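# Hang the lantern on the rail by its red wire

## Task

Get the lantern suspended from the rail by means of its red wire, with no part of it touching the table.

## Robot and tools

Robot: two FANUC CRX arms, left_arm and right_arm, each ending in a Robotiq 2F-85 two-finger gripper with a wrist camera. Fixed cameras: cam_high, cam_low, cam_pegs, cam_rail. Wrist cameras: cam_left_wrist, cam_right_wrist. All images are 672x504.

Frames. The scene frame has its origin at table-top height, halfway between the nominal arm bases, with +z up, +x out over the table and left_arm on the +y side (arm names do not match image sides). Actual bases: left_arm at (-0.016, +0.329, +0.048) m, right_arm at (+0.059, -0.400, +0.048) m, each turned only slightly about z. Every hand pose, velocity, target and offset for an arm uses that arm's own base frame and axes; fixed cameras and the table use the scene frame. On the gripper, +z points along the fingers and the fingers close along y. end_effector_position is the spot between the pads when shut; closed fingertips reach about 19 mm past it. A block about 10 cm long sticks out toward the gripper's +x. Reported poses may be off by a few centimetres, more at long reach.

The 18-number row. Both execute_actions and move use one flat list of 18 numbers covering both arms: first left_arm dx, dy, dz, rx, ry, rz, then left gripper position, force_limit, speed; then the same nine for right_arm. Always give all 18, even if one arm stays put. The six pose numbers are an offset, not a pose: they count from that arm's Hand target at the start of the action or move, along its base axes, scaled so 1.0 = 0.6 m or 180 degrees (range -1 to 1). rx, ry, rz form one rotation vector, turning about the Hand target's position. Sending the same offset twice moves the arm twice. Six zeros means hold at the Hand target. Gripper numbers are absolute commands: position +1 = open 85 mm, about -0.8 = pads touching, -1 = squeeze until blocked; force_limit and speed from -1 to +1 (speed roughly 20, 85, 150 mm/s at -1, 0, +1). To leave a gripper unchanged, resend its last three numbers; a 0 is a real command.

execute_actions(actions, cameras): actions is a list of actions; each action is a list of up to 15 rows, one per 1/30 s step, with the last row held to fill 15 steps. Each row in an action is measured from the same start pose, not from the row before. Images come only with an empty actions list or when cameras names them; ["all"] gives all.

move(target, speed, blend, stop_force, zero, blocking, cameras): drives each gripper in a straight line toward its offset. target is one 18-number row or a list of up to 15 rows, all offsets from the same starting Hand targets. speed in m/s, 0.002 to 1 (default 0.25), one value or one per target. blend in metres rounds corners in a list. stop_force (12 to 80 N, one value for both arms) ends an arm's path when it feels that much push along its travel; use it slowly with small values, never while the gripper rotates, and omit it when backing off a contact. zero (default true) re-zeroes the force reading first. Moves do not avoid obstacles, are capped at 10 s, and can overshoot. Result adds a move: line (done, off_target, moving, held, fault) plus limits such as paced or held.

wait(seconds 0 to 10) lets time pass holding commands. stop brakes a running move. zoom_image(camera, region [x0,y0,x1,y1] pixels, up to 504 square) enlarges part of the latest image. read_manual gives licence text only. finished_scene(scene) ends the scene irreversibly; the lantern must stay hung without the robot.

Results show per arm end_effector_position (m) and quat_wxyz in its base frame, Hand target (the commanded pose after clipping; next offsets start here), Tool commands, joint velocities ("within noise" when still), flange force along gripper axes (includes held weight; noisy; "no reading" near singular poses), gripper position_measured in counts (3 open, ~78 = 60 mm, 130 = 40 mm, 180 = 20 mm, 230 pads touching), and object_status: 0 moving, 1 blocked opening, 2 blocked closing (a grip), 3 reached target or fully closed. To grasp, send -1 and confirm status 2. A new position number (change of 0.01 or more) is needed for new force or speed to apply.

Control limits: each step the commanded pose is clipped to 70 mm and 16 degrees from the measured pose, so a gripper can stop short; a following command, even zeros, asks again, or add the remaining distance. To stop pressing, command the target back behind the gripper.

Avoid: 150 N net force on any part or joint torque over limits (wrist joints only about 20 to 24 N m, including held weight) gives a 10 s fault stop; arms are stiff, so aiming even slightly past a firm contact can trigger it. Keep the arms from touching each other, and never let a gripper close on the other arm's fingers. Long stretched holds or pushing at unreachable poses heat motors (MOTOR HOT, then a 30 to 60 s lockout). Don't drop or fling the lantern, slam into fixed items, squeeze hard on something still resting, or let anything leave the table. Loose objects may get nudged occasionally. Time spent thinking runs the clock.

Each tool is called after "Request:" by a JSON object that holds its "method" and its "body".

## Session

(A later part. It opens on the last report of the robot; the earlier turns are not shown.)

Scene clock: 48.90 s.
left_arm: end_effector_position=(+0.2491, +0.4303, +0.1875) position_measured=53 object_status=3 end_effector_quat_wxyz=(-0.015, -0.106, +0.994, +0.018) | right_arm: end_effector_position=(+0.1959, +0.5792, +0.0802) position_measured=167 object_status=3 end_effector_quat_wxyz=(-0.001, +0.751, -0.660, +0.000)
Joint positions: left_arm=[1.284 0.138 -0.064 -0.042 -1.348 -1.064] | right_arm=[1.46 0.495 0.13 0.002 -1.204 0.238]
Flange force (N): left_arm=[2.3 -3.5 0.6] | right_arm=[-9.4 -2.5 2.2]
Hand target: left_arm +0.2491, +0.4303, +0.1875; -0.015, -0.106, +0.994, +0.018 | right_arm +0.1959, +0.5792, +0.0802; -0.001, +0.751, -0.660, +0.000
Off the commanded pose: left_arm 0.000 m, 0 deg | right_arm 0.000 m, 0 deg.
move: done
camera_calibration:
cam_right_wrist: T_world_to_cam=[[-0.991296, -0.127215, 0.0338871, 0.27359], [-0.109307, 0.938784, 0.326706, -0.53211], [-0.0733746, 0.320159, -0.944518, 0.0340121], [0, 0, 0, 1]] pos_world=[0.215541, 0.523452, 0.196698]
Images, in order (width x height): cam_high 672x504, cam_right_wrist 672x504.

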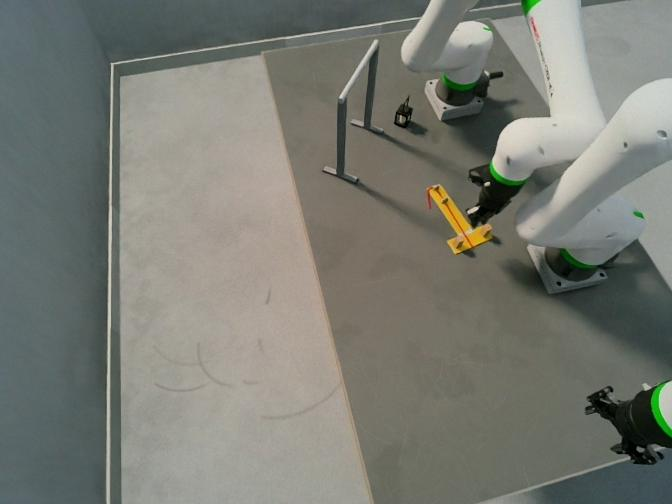

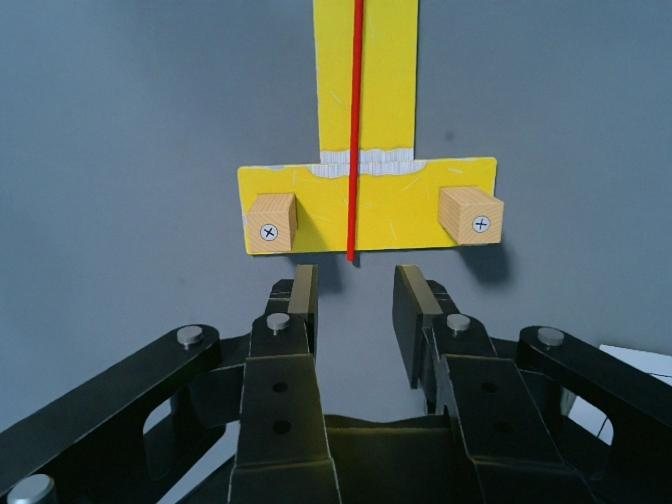

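Request:
{"method": "move", "body": {"target": [[0,0,0,0,0,0,0.6,-0.5,-0.5,-0.004,-0.042,-0.168,0,0,0,-0.3,1,0],[0,0,0,0,0,0,0.6,-0.5,-0.5,-0.004,-0.042,-0.168,0,0,0,-1,0,-1]], "speed": 0.1, "cameras": ["cam_right_wrist","cam_pegs"]}}

Request:
{"method": "move", "body": {"target": [0,0,0,0,0,0,0.6,-0.5,-0.5,0.021,-0.165,0,0,0,0,-1,0,-1], "speed": 0.05, "cameras": ["cam_right_wrist","cam_pegs"]}}

Scene clock: 53.10 s.
left_arm: end_effector_position=(+0.2491, +0.4303, +0.1875) position_measured=53 object_status=3 end_effector_quat_wxyz=(-0.015, -0.106, +0.994, +0.018) | right_arm: end_effector_position=(+0.1935, +0.5540, -0.0206) position_measured=230 object_status=0 end_effector_quat_wxyz=(-0.001, +0.751, -0.660, +0.000)
Joint positions: left_arm=[1.284 0.138 -0.064 -0.042 -1.348 -1.064] | right_arm=[1.459 0.554 -0.043 0.002 -0.971 0.238]
Flange force (N): left_arm=[2.3 -3.6 0.6] | right_arm=[-6.4 -0.2 -8.6]
Hand target: left_arm +0.2491, +0.4303, +0.1875; -0.015, -0.106, +0.994, +0.018 | right_arm +0.1935, +0.5540, -0.0206; -0.001, +0.751, -0.660, +0.000
Off the commanded pose: left_arm 0.000 m, 0 deg | right_arm 0.000 m, 0 deg.
move: done
camera_calibration:
cam_right_wrist: T_world_to_cam=[[-0.991295, -0.127217, 0.0338991, 0.271421], [-0.109313, 0.938814, 0.326618, -0.475789], [-0.0733764, 0.320069, -0.944548, -0.0532558], [0, 0, 0, 1]] pos_world=[0.213141, 0.498252, 0.0958974]
Images, in order (width x height): cam_pegs 672x504, cam_right_wrist 672x504.

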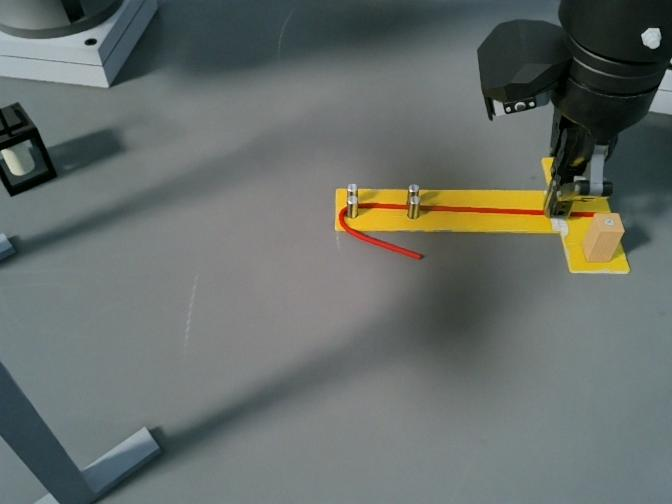

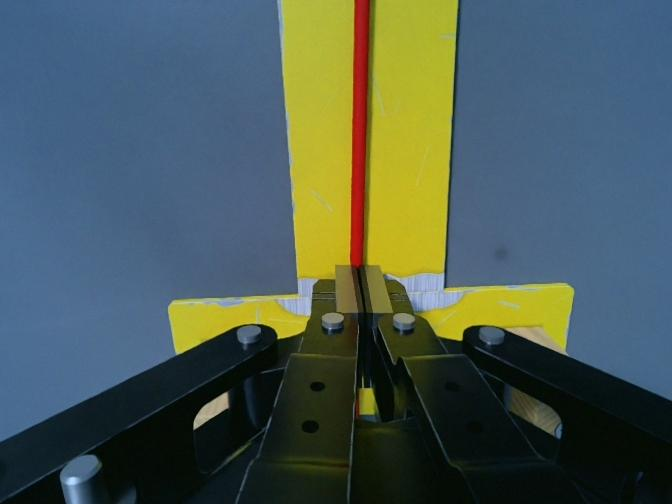

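Scene clock: 55.43 s.
left_arm: end_effector_position=(+0.2491, +0.4303, +0.1875) position_measured=53 object_status=3 end_effector_quat_wxyz=(-0.015, -0.106, +0.994, +0.018) | right_arm: end_effector_position=(+0.2061, +0.4550, -0.0206) position_measured=230 object_status=3 end_effector_quat_wxyz=(-0.001, +0.751, -0.661, +0.000)
Joint positions: left_arm=[1.284 0.138 -0.064 -0.042 -1.348 -1.064] | right_arm=[1.41 0.376 -0.317 0.002 -0.875 0.288]
Flange force (N): left_arm=[2.0 -3.1 0.4] | right_arm=[-18.3 -1.0 -34.9]
Hand target: left_arm +0.2491, +0.4303, +0.1875; -0.015, -0.106, +0.994, +0.018 | right_arm +0.2061, +0.4550, -0.0206; -0.001, +0.751, -0.660, +0.000
Off the commanded pose: left_arm 0.000 m, 0 deg | right_arm 0.000 m, 0 deg.
move: done
camera_calibration:
cam_right_wrist: T_world_to_cam=[[-0.991306, -0.127124, 0.0339317, 0.271279], [-0.109215, 0.938826, 0.326616, -0.381495], [-0.0733768, 0.320071, -0.944548, -0.020645], [0, 0, 0, 1]] pos_world=[0.225741, 0.399252, 0.0958973]
Images, in order (width x height): cam_pegs 672x504, cam_right_wrist 672x504.

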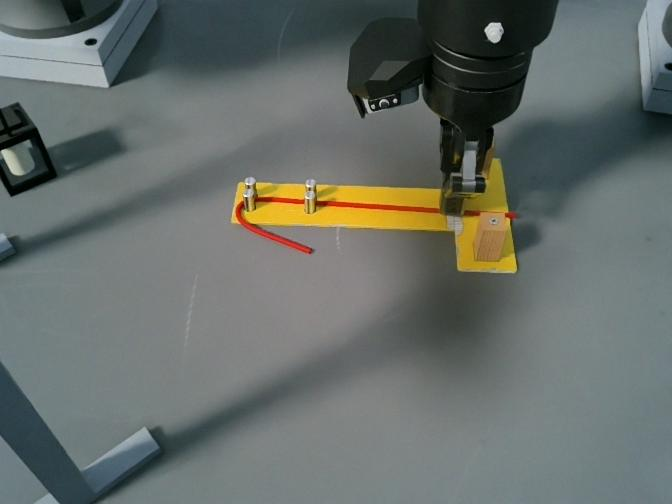

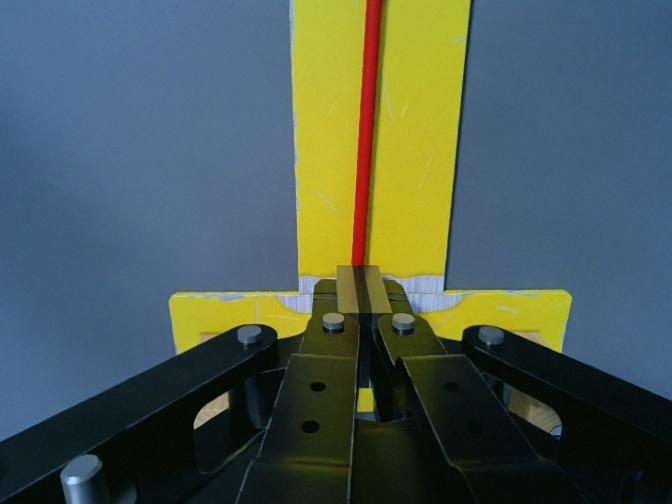

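Request:
{"method": "move", "body": {"target": [0,0,0,0,0,0,0.6,-0.5,-0.5,0,0,0.1,0,0,0,-1,0,-1], "speed": 0.05, "cameras": ["cam_right_wrist","cam_pegs"]}}

Scene clock: 57.27 s.
left_arm: end_effector_position=(+0.2491, +0.4303, +0.1875) position_measured=53 object_status=3 end_effector_quat_wxyz=(-0.015, -0.106, +0.994, +0.018) | right_arm: end_effector_position=(+0.2061, +0.4550, +0.0394) position_measured=230 object_status=3 end_effector_quat_wxyz=(-0.001, +0.751, -0.660, +0.000)
Joint positions: left_arm=[1.284 0.138 -0.064 -0.042 -1.348 -1.064] | right_arm=[1.41 0.287 -0.269 0.002 -1.013 0.288]
Flange force (N): left_arm=[1.6 -3.2 0.5] | right_arm=[-8.0 -2.6 1.7]
Hand target: left_arm +0.2491, +0.4303, +0.1875; -0.015, -0.106, +0.994, +0.018 | right_arm +0.2061, +0.4550, +0.0394; -0.001, +0.751, -0.660, +0.000
Off the commanded pose: left_arm 0.000 m, 0 deg | right_arm 0.000 m, 0 deg.
move: done
camera_calibration:
cam_right_wrist: T_world_to_cam=[[-0.991295, -0.127217, 0.0338991, 0.269283], [-0.109313, 0.938814, 0.326618, -0.401066], [-0.0733764, 0.320069, -0.944548, 0.0360285], [0, 0, 0, 1]] pos_world=[0.225741, 0.399252, 0.155897]
Images, in order (width x height): cam_pegs 672x504, cam_right_wrist 672x504.

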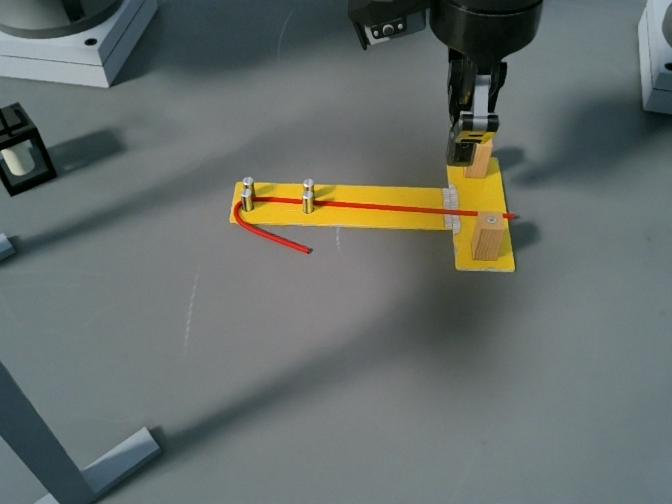

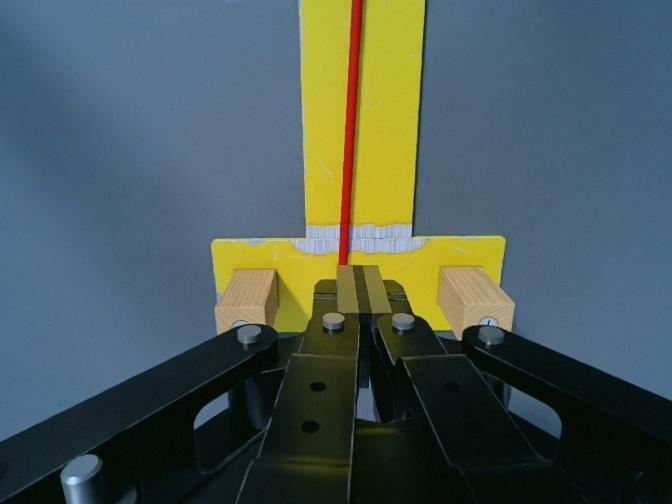

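Request:
{"method": "move", "body": {"target": [[0,0,0,0,0,0,0.6,-0.5,-0.5,0.003,0,0,0,0,-0.015,-0.5,1,0],[0,0,0,0,0,0,0.6,-0.5,-0.5,0.003,0,-0.106,0,0,-0.015,-0.5,1,0],[0,0,0,0,0,0,0.6,-0.5,-0.5,0.003,0,-0.106,0,0,-0.015,-1,0.2,-1]], "speed": 0.08, "cameras": ["cam_right_wrist"]}}

Request:
{"method": "move", "body": {"target": [0,0,0,0,0,0,0.6,-0.5,-0.5,0,0,0.09,0,0,0,-1,0.2,-1], "speed": 0.05, "cameras": ["cam_right_wrist","cam_pegs"]}}

Scene clock: 61.10 s.
left_arm: end_effector_position=(+0.2491, +0.4303, +0.1875) position_measured=53 object_status=3 end_effector_quat_wxyz=(-0.015, -0.106, +0.994, +0.018) | right_arm: end_effector_position=(+0.2079, +0.4550, -0.0242) position_measured=226 object_status=0 end_effector_quat_wxyz=(-0.001, +0.735, -0.678, +0.000)
Joint positions: left_arm=[1.284 0.138 -0.064 -0.042 -1.348 -1.064] | right_arm=[1.406 0.383 -0.317 0.002 -0.868 0.244]
Flange force (N): left_arm=[2.2 -3.3 0.4] | right_arm=[-3.9 -6.0 -20.1]
Hand target: left_arm +0.2491, +0.4303, +0.1875; -0.015, -0.106, +0.994, +0.018 | right_arm +0.2079, +0.4550, -0.0242; -0.001, +0.735, -0.678, +0.000
Off the commanded pose: left_arm 0.000 m, 0 deg | right_arm 0.000 m, 0 deg.
move: done
camera_calibration:
cam_right_wrist: T_world_to_cam=[[-0.996189, -0.0803746, 0.0338697, 0.252902], [-0.0649777, 0.942952, 0.326526, -0.391105], [-0.0581819, 0.32308, -0.944581, -0.0284176], [0, 0, 0, 1]] pos_world=[0.224871, 0.398301, 0.0922973]
Images, in order (width x height): cam_right_wrist 672x504.

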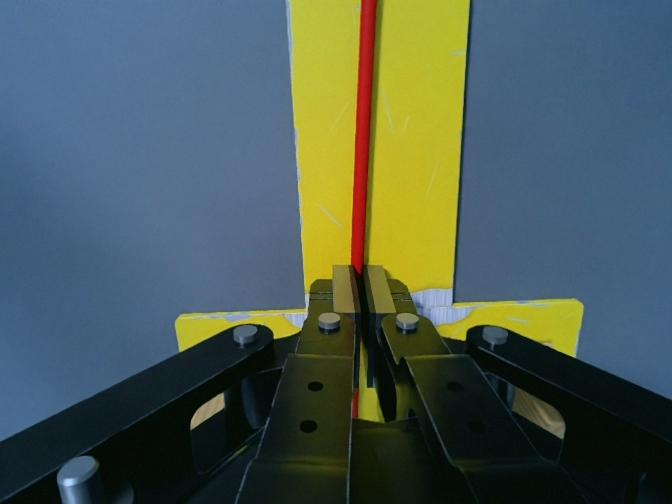

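Scene clock: 62.53 s.
left_arm: end_effector_position=(+0.2491, +0.4303, +0.1875) position_measured=53 object_status=3 end_effector_quat_wxyz=(-0.015, -0.106, +0.994, +0.018) | right_arm: end_effector_position=(+0.2079, +0.4550, +0.0298) position_measured=226 object_status=2 end_effector_quat_wxyz=(-0.001, +0.735, -0.678, +0.000)
Joint positions: left_arm=[1.284 0.138 -0.064 -0.042 -1.348 -1.064] | right_arm=[1.406 0.301 -0.276 0.002 -0.992 0.244]
Flange force (N): left_arm=[1.9 -3.5 0.6] | right_arm=[-7.8 -2.2 2.8]
Hand target: left_arm +0.2491, +0.4303, +0.1875; -0.015, -0.106, +0.994, +0.018 | right_arm +0.2079, +0.4550, +0.0298; -0.001, +0.735, -0.678, +0.000
Off the commanded pose: left_arm 0.000 m, 0 deg | right_arm 0.000 m, 0 deg.
move: done
camera_calibration:
cam_right_wrist: T_world_to_cam=[[-0.996189, -0.0804359, 0.033735, 0.251224], [-0.0650742, 0.942916, 0.32661, -0.408802], [-0.0580804, 0.32317, -0.944557, 0.0225018], [0, 0, 0, 1]] pos_world=[0.224971, 0.398401, 0.146298]
Images, in order (width x height): cam_pegs 672x504, cam_right_wrist 672x504.

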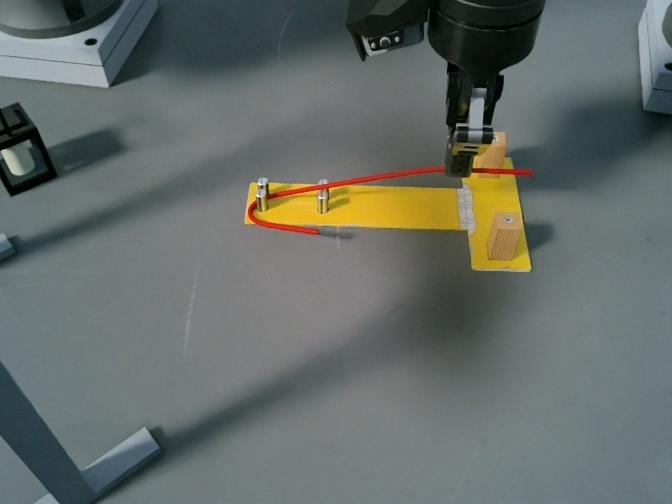

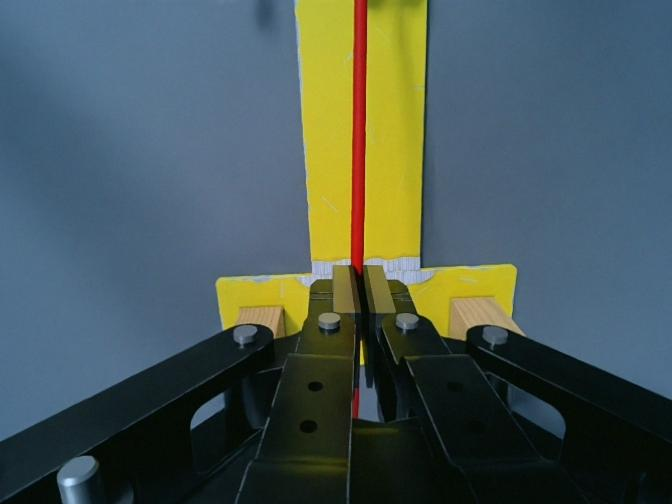

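Request:
{"method": "move", "body": {"target": [[0,0,0,0,0,0,0.6,-0.5,-0.5,0.0,0,-0.03,0,0,0,-1,0.2,-1],[0,0,0,0,0,0,0.6,-0.5,-0.5,0.01,-0.12,-0.03,0,0,0,-1,0.2,-1],[0,0,0,0,0,0,0.6,-0.5,-0.5,0.01,-0.12,0.1,0,0,0,-1,0.2,-1]], "speed": 0.05, "cameras": ["cam_right_wrist","cam_pegs"]}}

Scene clock: 66.90 s.
left_arm: end_effector_position=(+0.2491, +0.4303, +0.1875) position_measured=53 object_status=3 end_effector_quat_wxyz=(-0.015, -0.106, +0.994, +0.018) | right_arm: end_effector_position=(+0.2139, +0.3830, +0.0898) position_measured=226 object_status=2 end_effector_quat_wxyz=(-0.001, +0.735, -0.678, +0.000)
Joint positions: left_arm=[1.284 0.138 -0.064 -0.042 -1.348 -1.064] | right_arm=[1.364 0.081 -0.381 0.002 -1.106 0.287]
Flange force (N): left_arm=[1.9 -3.7 0.4] | right_arm=[-7.1 -1.2 0.8]
Hand target: left_arm +0.2491, +0.4303, +0.1875; -0.015, -0.106, +0.994, +0.018 | right_arm +0.2139, +0.3830, +0.0898; -0.001, +0.735, -0.678, +0.000
Off the commanded pose: left_arm 0.000 m, 0 deg | right_arm 0.000 m, 0 deg.
move: done
camera_calibration:
cam_right_wrist: T_world_to_cam=[[-0.996189, -0.0803747, 0.0338618, 0.24934], [-0.0649749, 0.942922, 0.326615, -0.360143], [-0.0581806, 0.32317, -0.944551, 0.102814], [0, 0, 0, 1]] pos_world=[0.230971, 0.326401, 0.206298]
Images, in order (width x height): cam_pegs 672x504, cam_right_wrist 672x504.

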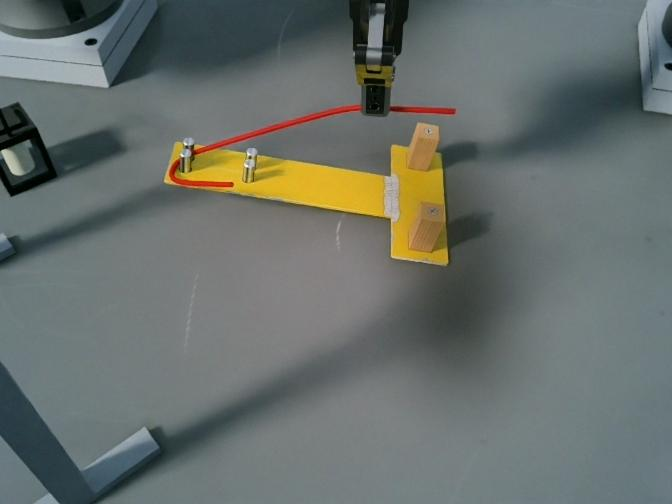

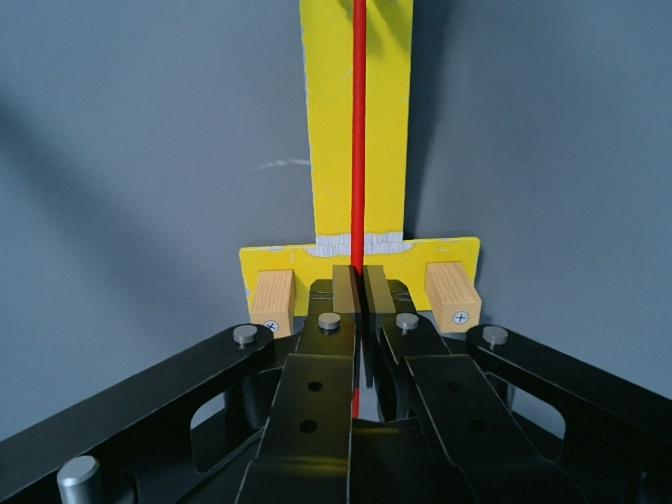

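Request:
{"method": "move", "body": {"target": [0,0,0,0,0,0,0.6,-0.5,-0.5,0,0,0.15,0,0,0,-1,0.2,-1], "speed": 0.06, "cameras": ["cam_right_wrist","cam_pegs","cam_rail"]}}

Scene clock: 68.93 s.
left_arm: end_effector_position=(+0.2491, +0.4303, +0.1875) position_measured=53 object_status=3 end_effector_quat_wxyz=(-0.015, -0.106, +0.994, +0.018) | right_arm: end_effector_position=(+0.2139, +0.3830, +0.1798) position_measured=226 object_status=2 end_effector_quat_wxyz=(-0.001, +0.735, -0.678, +0.000)
Joint positions: left_arm=[1.284 0.138 -0.064 -0.042 -1.348 -1.064] | right_arm=[1.364 0.001 -0.241 0.002 -1.326 0.288]
Flange force (N): left_arm=[2.3 -4.0 0.6] | right_arm=[-6.8 -1.7 -0.1]
Hand target: left_arm +0.2491, +0.4303, +0.1875; -0.015, -0.106, +0.994, +0.018 | right_arm +0.2139, +0.3830, +0.1798; -0.001, +0.735, -0.678, +0.000
Off the commanded pose: left_arm 0.000 m, 0 deg | right_arm 0.000 m, 0 deg.
move: done
camera_calibration:
cam_right_wrist: T_world_to_cam=[[-0.996189, -0.0803747, 0.0338618, 0.246292], [-0.0649749, 0.942922, 0.326615, -0.389538], [-0.0581806, 0.32317, -0.944551, 0.187823], [0, 0, 0, 1]] pos_world=[0.230971, 0.326401, 0.296298]
Images, in order (width x height): cam_pegs 672x504, cam_rail 672x504, cam_right_wrist 672x504.

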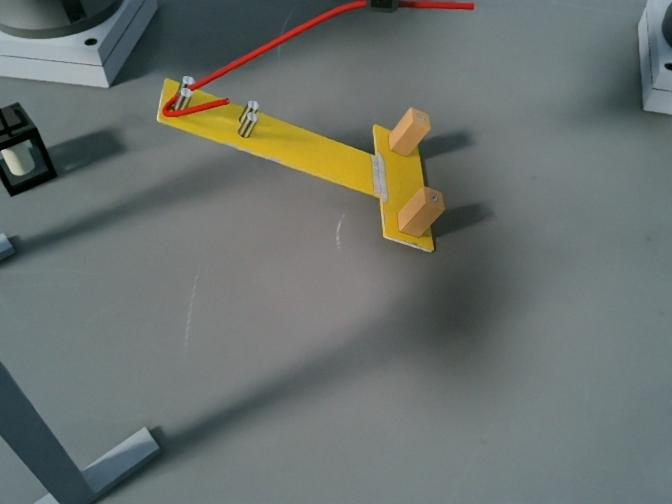

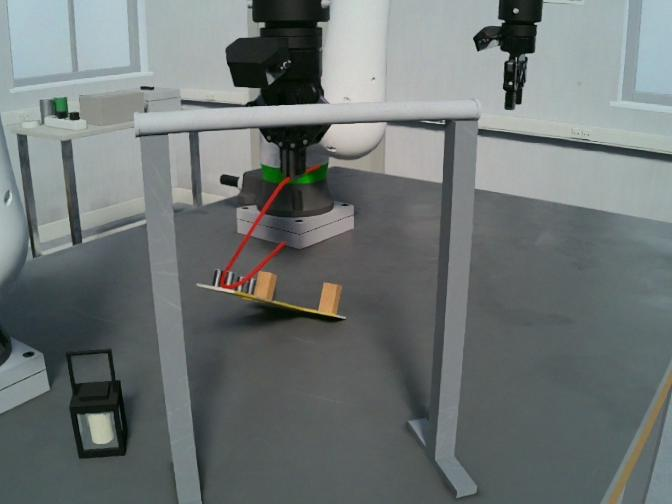

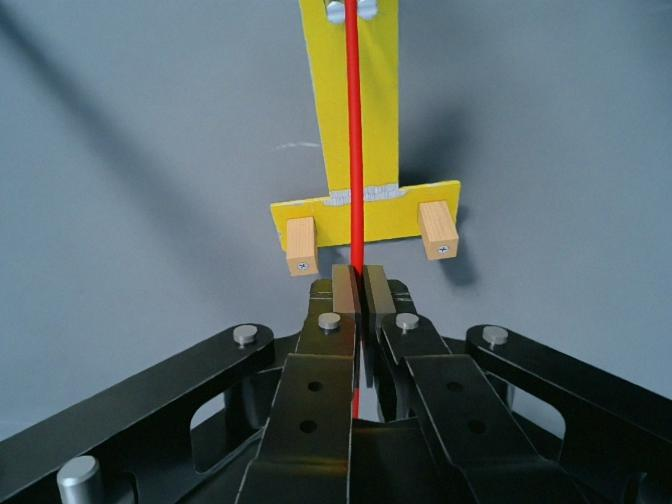

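Request:
{"method": "move", "body": {"target": [0,0,0,0,0,0,0.6,-0.5,-0.5,0,0.0,-0.27,0,0,0,-1,0.2,-1], "speed": 0.08, "cameras": ["cam_right_wrist","cam_pegs","cam_rail"]}}

Scene clock: 71.53 s.
left_arm: end_effector_position=(+0.2491, +0.4303, +0.1875) position_measured=53 object_status=3 end_effector_quat_wxyz=(-0.015, -0.106, +0.994, +0.018) | right_arm: end_effector_position=(+0.2139, +0.3830, +0.0178) position_measured=226 object_status=2 end_effector_quat_wxyz=(-0.001, +0.735, -0.678, +0.000)
Joint positions: left_arm=[1.284 0.138 -0.064 -0.042 -1.348 -1.064] | right_arm=[1.364 0.182 -0.462 0.002 -0.924 0.287]
Flange force (N): left_arm=[2.2 -3.8 0.5] | right_arm=[-7.7 -1.5 -1.2]
Hand target: left_arm +0.2491, +0.4303, +0.1875; -0.015, -0.106, +0.994, +0.018 | right_arm +0.2139, +0.3830, +0.0178; -0.001, +0.735, -0.678, +0.000
Off the commanded pose: left_arm 0.000 m, 0 deg | right_arm 0.000 m, 0 deg.
move: done
camera_calibration:
cam_right_wrist: T_world_to_cam=[[-0.996189, -0.0803825, 0.0338512, 0.251682], [-0.0649803, 0.94289, 0.326704, -0.336634], [-0.0581792, 0.323259, -0.94452, 0.0347669], [0, 0, 0, 1]] pos_world=[0.230871, 0.326401, 0.134298]
Images, in order (width x height): cam_pegs 672x504, cam_rail 672x504, cam_right_wrist 672x504.

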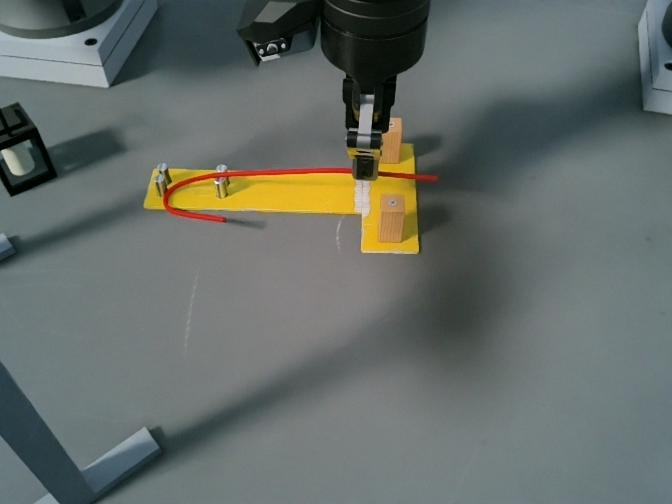

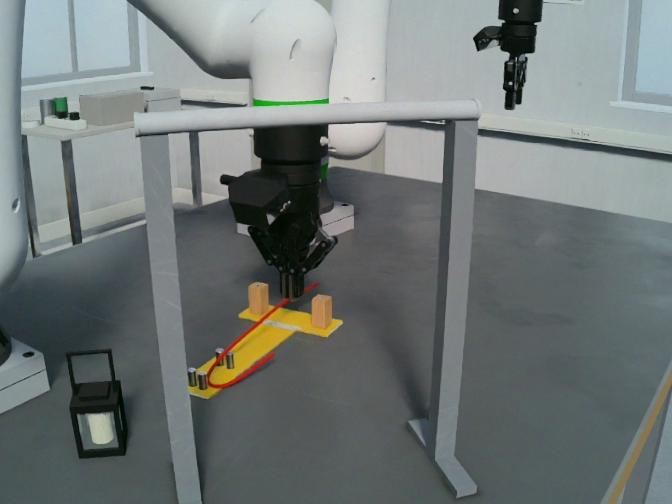

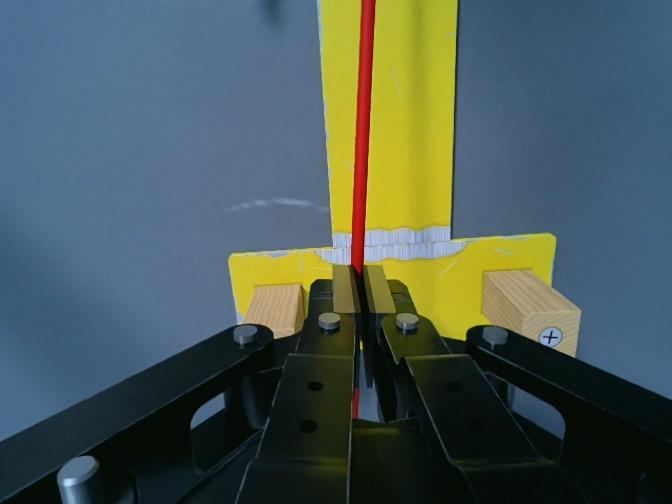

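Request:
{"method": "move", "body": {"target": [0,0,0,0,0,0,0.6,-0.5,-0.5,0,0.0,0.1,0,0,0,-1,0.2,-1], "speed": 0.08, "cameras": ["cam_right_wrist","cam_pegs","cam_rail","cam_low"]}}

Scene clock: 72.87 s.
left_arm: end_effector_position=(+0.2491, +0.4303, +0.1875) position_measured=53 object_status=3 end_effector_quat_wxyz=(-0.015, -0.106, +0.994, +0.018) | right_arm: end_effector_position=(+0.2139, +0.3830, +0.0778) position_measured=226 object_status=2 end_effector_quat_wxyz=(-0.001, +0.735, -0.678, +0.000)
Joint positions: left_arm=[1.284 0.138 -0.064 -0.042 -1.348 -1.064] | right_arm=[1.364 0.095 -0.397 0.002 -1.076 0.287]
Flange force (N): left_arm=[2.0 -3.3 0.5] | right_arm=[-7.2 -2.0 -0.3]
Hand target: left_arm +0.2491, +0.4303, +0.1875; -0.015, -0.106, +0.994, +0.018 | right_arm +0.2139, +0.3830, +0.0778; -0.001, +0.735, -0.678, +0.000
Off the commanded pose: left_arm 0.000 m, 0 deg | right_arm 0.000 m, 0 deg.
move: done
camera_calibration:
cam_right_wrist: T_world_to_cam=[[-0.996189, -0.0803747, 0.0338618, 0.249746], [-0.0649749, 0.942922, 0.326615, -0.356224], [-0.0581806, 0.32317, -0.944551, 0.091479], [0, 0, 0, 1]] pos_world=[0.230971, 0.326401, 0.194298]
Images, in order (width x height): cam_low 672x504, cam_pegs 672x504, cam_rail 672x504, cam_right_wrist 672x504.

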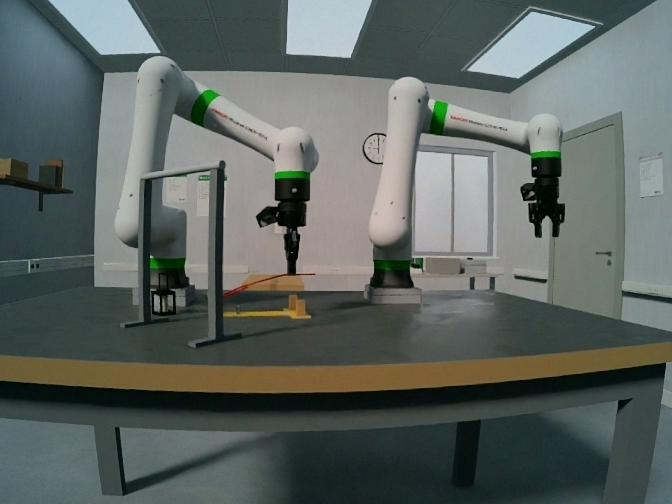

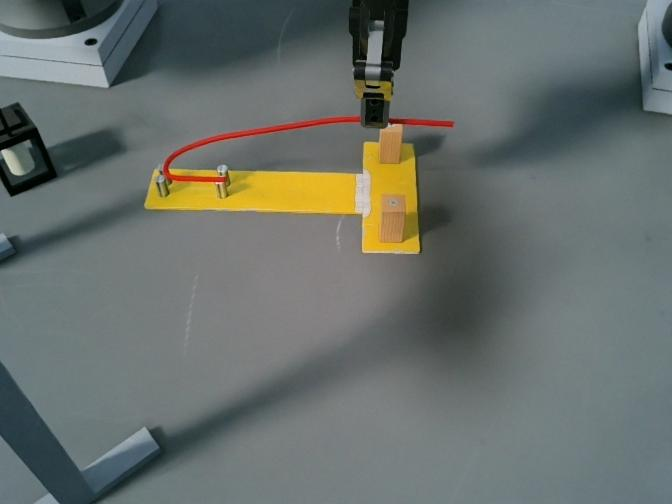

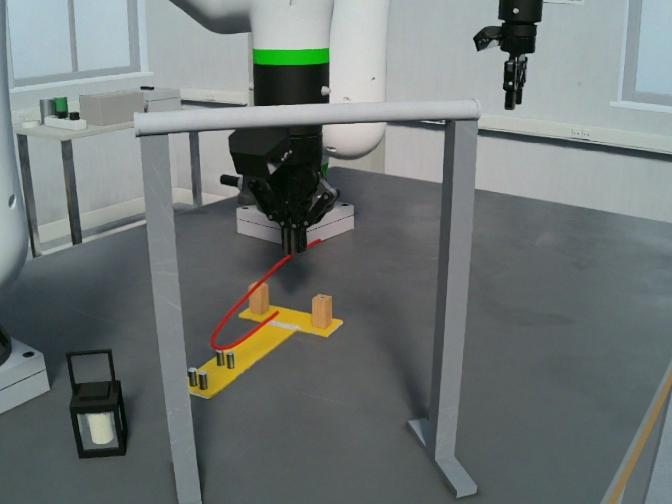

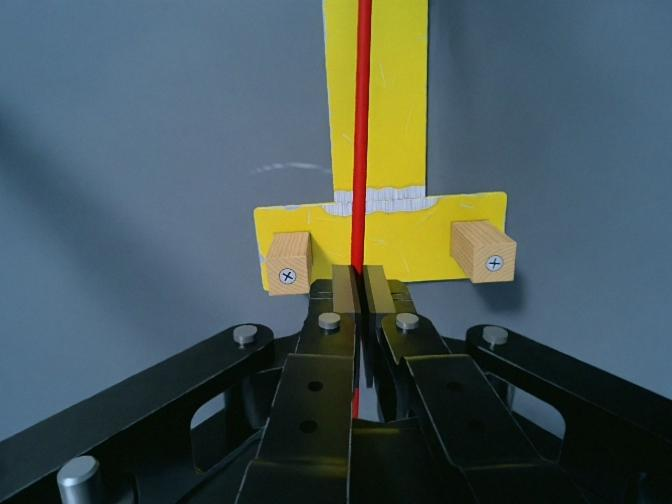

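Request:
{"method": "move", "body": {"target": [[0,0,0,0,0,0,1,-0.5,-0.5,0,-0.27,0.2,0,0,0,-1,0.2,-1],[0.1,-0.9,-0.05,0,0,0,1,-0.5,-0.5,0,-0.27,0.2,0,0,0,-1,0.2,-1]], "cameras": ["cam_right_wrist","cam_left_wrist","cam_pegs"]}}

Scene clock: 78.90 s.
left_arm: end_effector_position=(+0.3091, -0.1097, +0.1575) position_measured=3 object_status=3 end_effector_quat_wxyz=(-0.015, -0.106, +0.994, +0.018) | right_arm: end_effector_position=(+0.2139, +0.2210, +0.1978) position_measured=226 object_status=2 end_effector_quat_wxyz=(-0.001, +0.735, -0.678, +0.000)
Joint positions: left_arm=[0.032 -0.245 -0.502 -0.034 -1.346 0.187] | right_arm=[1.24 -0.37 -0.504 0.001 -1.435 0.412]
Flange force (N): left_arm=[3.0 0.1 0.9] | right_arm=[-5.3 0.0 -2.8]
Hand target: left_arm +0.3091, -0.1097, +0.1575; -0.015, -0.106, +0.994, +0.018 | right_arm +0.2139, +0.2210, +0.1978; -0.001, +0.735, -0.678, +0.000
Off the commanded pose: left_arm 0.000 m, 0 deg | right_arm 0.000 m, 0 deg.
move: done
camera_calibration:
cam_left_wrist: T_world_to_cam=[[-0.207658, 0.976867, 0.0510778, 0.163842], [0.934798, 0.182792, 0.30453, -0.298759], [0.288149, 0.110986, -0.951132, 0.203544], [0, 0, 0, 1]] pos_world=[0.254652, -0.128032, 0.27621]
cam_right_wrist: T_world_to_cam=[[-0.996189, -0.0803747, 0.0338618, 0.232662], [-0.0649749, 0.942922, 0.326615, -0.242664], [-0.0581806, 0.32317, -0.944551, 0.257179], [0, 0, 0, 1]] pos_world=[0.230971, 0.164401, 0.314298]
Images, in order (width x height): cam_pegs 672x504, cam_left_wrist 672x504, cam_right_wrist 672x504.

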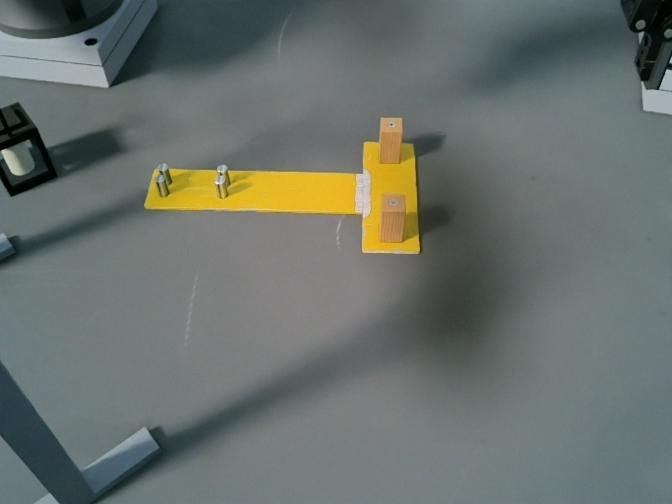

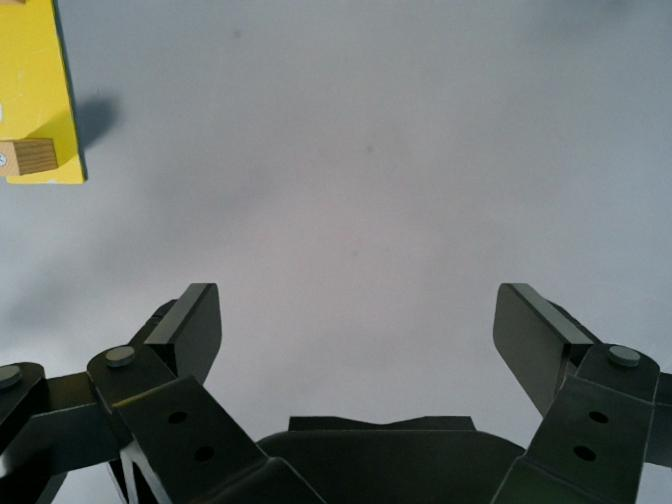

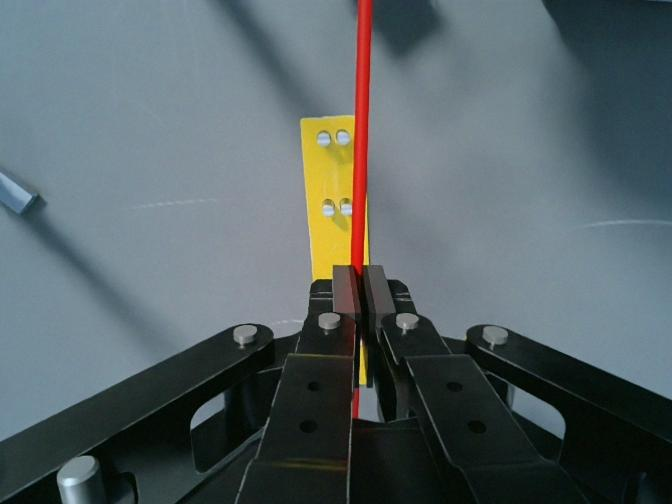

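Request:
{"method": "move", "body": {"target": [[0.02,-0.3355,0,0,0,0,1,-0.5,-0.5,0,0,0,0,0,0,-1,0.2,-1],[0.02,-0.3355,-0.282,0,0,0,1,-0.5,-1,0,0,0,0,0,0,-1,0.2,-1],[0.02,-0.3355,-0.282,0,0,0,-1,-0.5,-1,0,0,0,0,0,0,-1,0.2,-1]], "speed": 0.15, "cameras": ["cam_left_wrist"]}}

Request:
{"method": "move", "body": {"target": [-0.02,0.32,0.003,0,0,0,-1,-0.5,-1,0,0,0,0,0,0,-1,0.2,-1], "speed": 0.12, "cameras": ["cam_left_wrist","cam_right_wrist","cam_pegs"]}}

Scene clock: 86.53 s.
left_arm: end_effector_position=(+0.3211, -0.3110, -0.0117) position_measured=179 object_status=0 end_effector_quat_wxyz=(-0.015, -0.106, +0.994, +0.018) | right_arm: end_effector_position=(+0.2139, +0.2210, +0.1978) position_measured=226 object_status=2 end_effector_quat_wxyz=(-0.001, +0.735, -0.678, +0.000)
Joint positions: left_arm=[-0.484 0.284 -0.415 -0.016 -0.916 0.706] | right_arm=[1.24 -0.37 -0.504 0.001 -1.435 0.412]
Flange force (N): left_arm=[1.1 5.6 -11.2] | right_arm=[-4.8 0.2 -2.9]
Hand target: left_arm +0.3211, -0.3110, -0.0117; -0.015, -0.106, +0.994, +0.018 | right_arm +0.2139, +0.2210, +0.1978; -0.001, +0.735, -0.678, +0.000
Off the commanded pose: left_arm 0.000 m, 0 deg | right_arm 0.000 m, 0 deg.
move: done
camera_calibration:
cam_left_wrist: T_world_to_cam=[[-0.207639, 0.97687, 0.0511055, 0.371613], [0.934831, 0.182777, 0.30444, -0.221659], [0.288057, 0.110989, -0.95116, 0.0615247], [0, 0, 0, 1]] pos_world=[0.266652, -0.329332, 0.10701]
Images, in order (width x height): cam_left_wrist 672x504.

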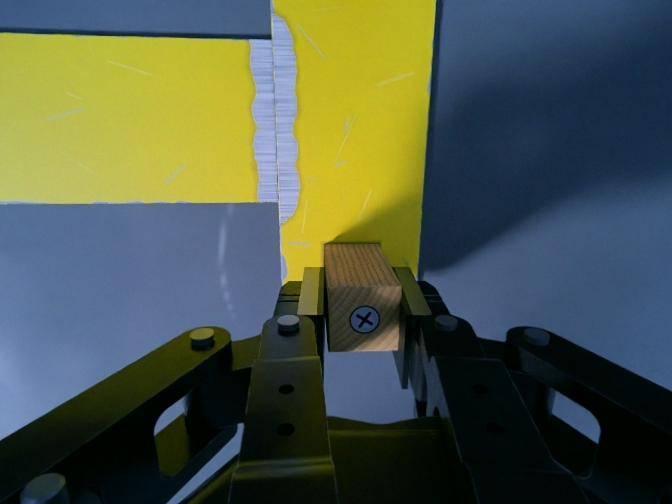

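Scene clock: 88.57 s.
left_arm: end_effector_position=(+0.3091, -0.1190, -0.0100) position_measured=179 object_status=2 end_effector_quat_wxyz=(-0.015, -0.106, +0.994, +0.018) | right_arm: end_effector_position=(+0.2139, +0.2210, +0.1978) position_measured=226 object_status=2 end_effector_quat_wxyz=(-0.001, +0.735, -0.678, +0.000)
Joint positions: left_arm=[0.003 0.01 -0.727 -0.042 -0.867 0.237] | right_arm=[1.24 -0.37 -0.504 0.001 -1.435 0.412]
Flange force (N): left_arm=[3.0 0.9 -2.0] | right_arm=[-4.9 0.5 -3.0]
Hand target: left_arm +0.3091, -0.1190, -0.0099; -0.015, -0.106, +0.994, +0.018 | right_arm +0.2139, +0.2210, +0.1978; -0.001, +0.735, -0.678, +0.000
Off the commanded pose: left_arm 0.000 m, 0 deg | right_arm 0.000 m, 0 deg.
move: done
camera_calibration:
cam_left_wrist: T_world_to_cam=[[-0.207576, 0.976877, 0.0512279, 0.181421], [0.934846, 0.182679, 0.304453, -0.246008], [0.288054, 0.111087, -0.951149, 0.0454262], [0, 0, 0, 1]] pos_world=[0.254553, -0.137332, 0.108811]
cam_right_wrist: T_world_to_cam=[[-0.996189, -0.0803747, 0.0338618, 0.232662], [-0.0649749, 0.942922, 0.326615, -0.242664], [-0.0581806, 0.32317, -0.944551, 0.257179], [0, 0, 0, 1]] pos_world=[0.230971, 0.164401, 0.314298]
Images, in order (width x height): cam_pegs 672x504, cam_left_wrist 672x504, cam_right_wrist 672x504.

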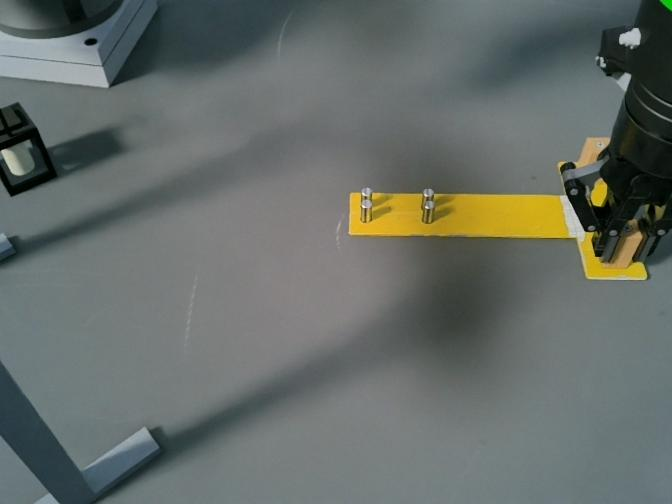

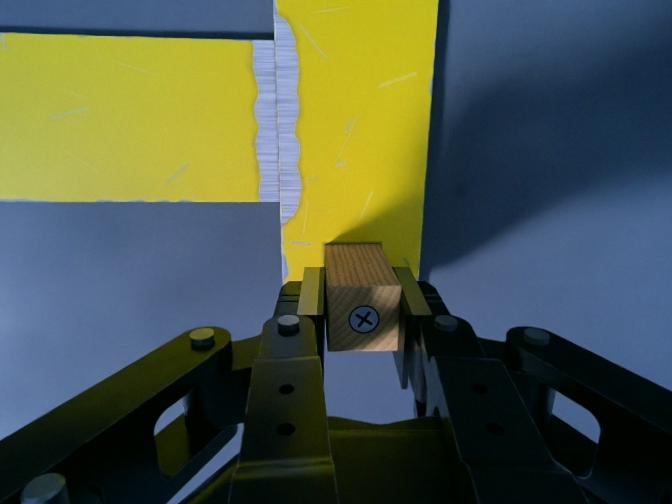

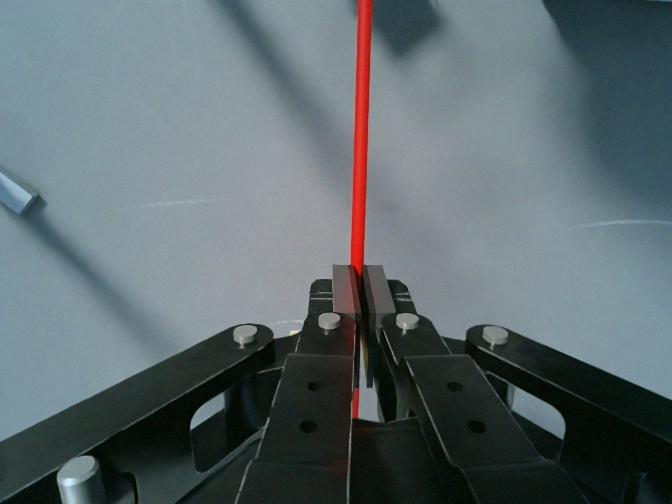

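Request:
{"method": "move", "body": {"target": [[0,0,0,0,0,0,1,-0.5,-0.5,0,0,0,0,0,0,-1,0.2,-1],[0,0,0.25,0,0,0,1,-0.5,-0.5,0,0,0,0,0,0,-1,0.2,-1],[0,0.5,0.3,0,0,0,1,-0.5,-0.5,0,0.0,0,0,0,0,-1,0.2,-1],[0,0.85,0.3,0,0,0,1,-0.5,-0.5,0.0,0.33,-0.0,0,0,0,-1,0.2,-1]], "speed": 0.3, "blend": [0,0.04,0.04,0], "cameras": ["cam_right_wrist","cam_rail","cam_pegs"]}}

Scene clock: 93.57 s.
left_arm: end_effector_position=(+0.3091, +0.3910, +0.1701) position_measured=3 object_status=3 end_effector_quat_wxyz=(-0.015, -0.106, +0.994, +0.018) | right_arm: end_effector_position=(+0.2139, +0.4190, +0.1978) position_measured=226 object_status=2 end_effector_quat_wxyz=(-0.001, +0.735, -0.678, +0.000)
Joint positions: left_arm=[1.138 0.156 -0.084 -0.044 -1.316 -0.915] | right_arm=[1.38 0.072 -0.125 0.002 -1.372 0.271]
Flange force (N): left_arm=[2.2 -2.7 0.5] | right_arm=[-9.0 -3.0 -1.2]
Hand target: left_arm +0.3091, +0.3910, +0.1701; -0.015, -0.106, +0.994, +0.018 | right_arm +0.2139, +0.4190, +0.1978; -0.001, +0.735, -0.678, +0.000
Off the commanded pose: left_arm 0.000 m, 0 deg | right_arm 0.000 m, 0 deg.
move: done
camera_calibration:
cam_right_wrist: T_world_to_cam=[[-0.996189, -0.0803825, 0.0338512, 0.248483], [-0.0649803, 0.94289, 0.326704, -0.429384], [-0.0581792, 0.323259, -0.94452, 0.193143], [0, 0, 0, 1]] pos_world=[0.230871, 0.362401, 0.314298]
Images, in order (width x height): cam_pegs 672x504, cam_rail 672x504, cam_right_wrist 672x504.

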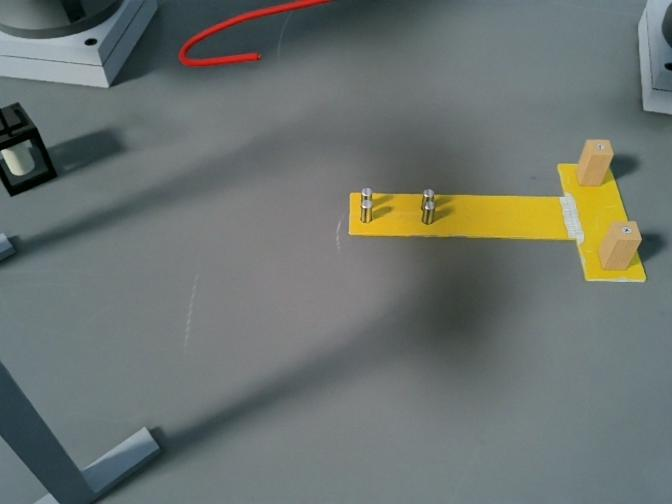

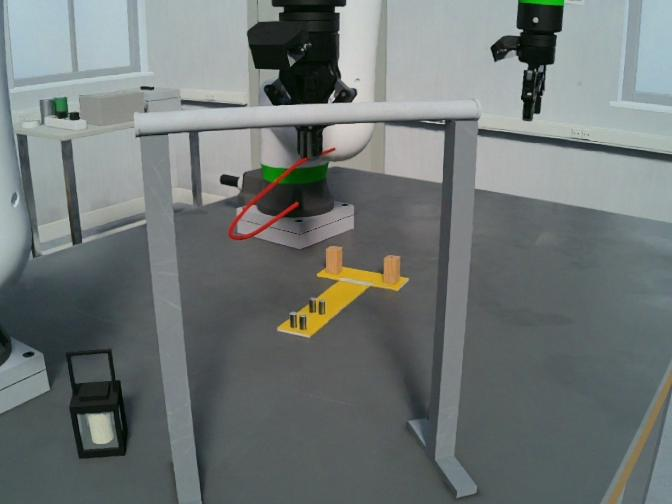

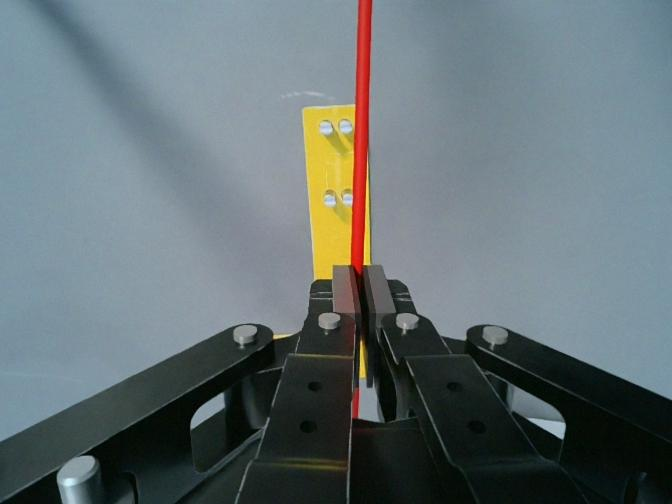

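Request:
{"method": "move", "body": {"target": [0,0,0,0,0,0,1,-0.5,-0.5,-0.014,0.083,-0.25,-0.083,-0.011,0.0256,-1,0.2,-1], "speed": 0.2, "cameras": ["cam_right_wrist","cam_rail","cam_pegs"]}}

Scene clock: 95.70 s.
left_arm: end_effector_position=(+0.3091, +0.3910, +0.1701) position_measured=3 object_status=3 end_effector_quat_wxyz=(-0.015, -0.106, +0.994, +0.018) | right_arm: end_effector_position=(+0.2055, +0.4689, +0.0478) position_measured=226 object_status=2 end_effector_quat_wxyz=(+0.082, +0.755, -0.642, +0.101)
Joint positions: left_arm=[1.138 0.156 -0.084 -0.045 -1.316 -0.915] | right_arm=[1.461 0.47 -0.04 0.077 -1.313 0.243]
Flange force (N): left_arm=[2.6 -3.1 0.4] | right_arm=[-8.8 -2.3 -1.1]
Hand target: left_arm +0.3091, +0.3910, +0.1701; -0.015, -0.106, +0.994, +0.018 | right_arm +0.2055, +0.4688, +0.0478; +0.082, +0.755, -0.642, +0.101
Off the commanded pose: left_arm 0.000 m, 0 deg | right_arm 0.000 m, 0 deg.
move: done
camera_calibration:
cam_right_wrist: T_world_to_cam=[[-0.987907, -0.152159, 0.029779, 0.281449], [-0.149797, 0.986245, 0.0698741, -0.418476], [-0.0400014, 0.0645684, -0.997111, 0.154989], [0, 0, 0, 1]] pos_world=[0.221559, 0.445538, 0.175401]
Images, in order (width x height): cam_pegs 672x504, cam_rail 672x504, cam_right_wrist 672x504.

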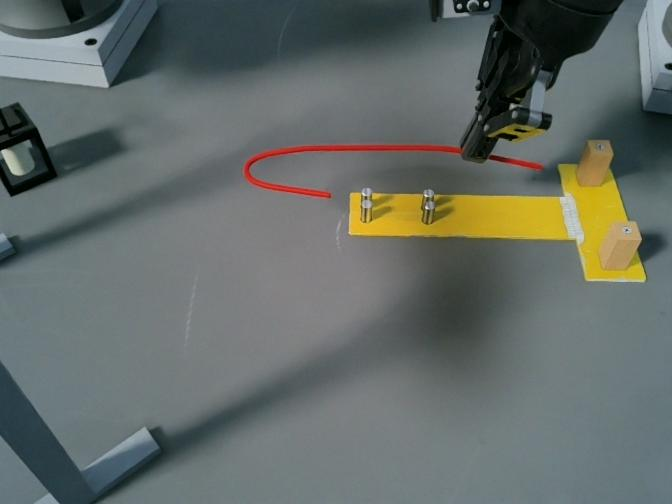

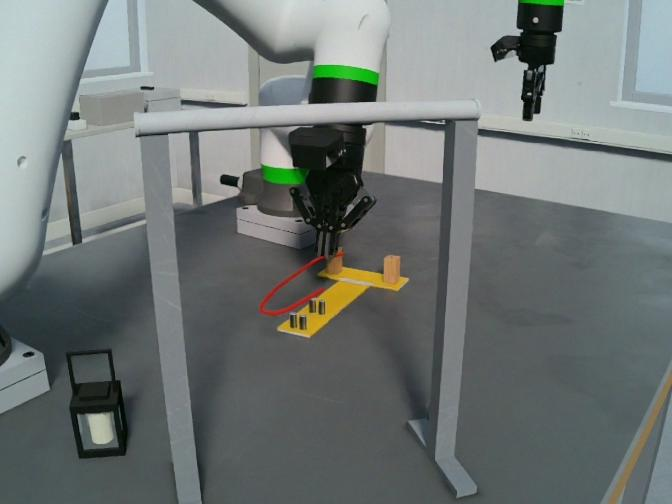

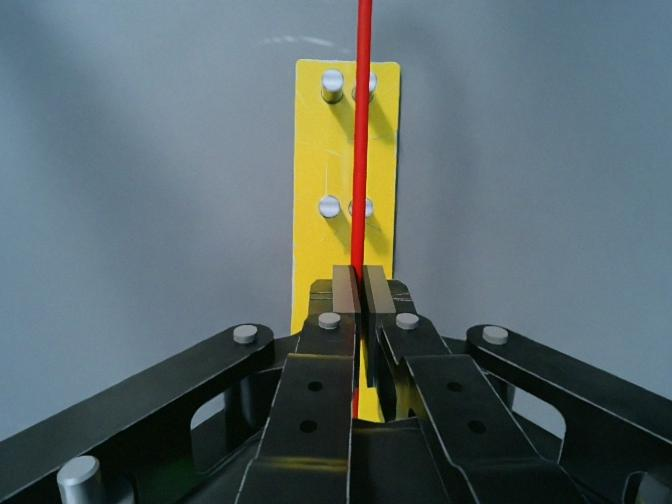

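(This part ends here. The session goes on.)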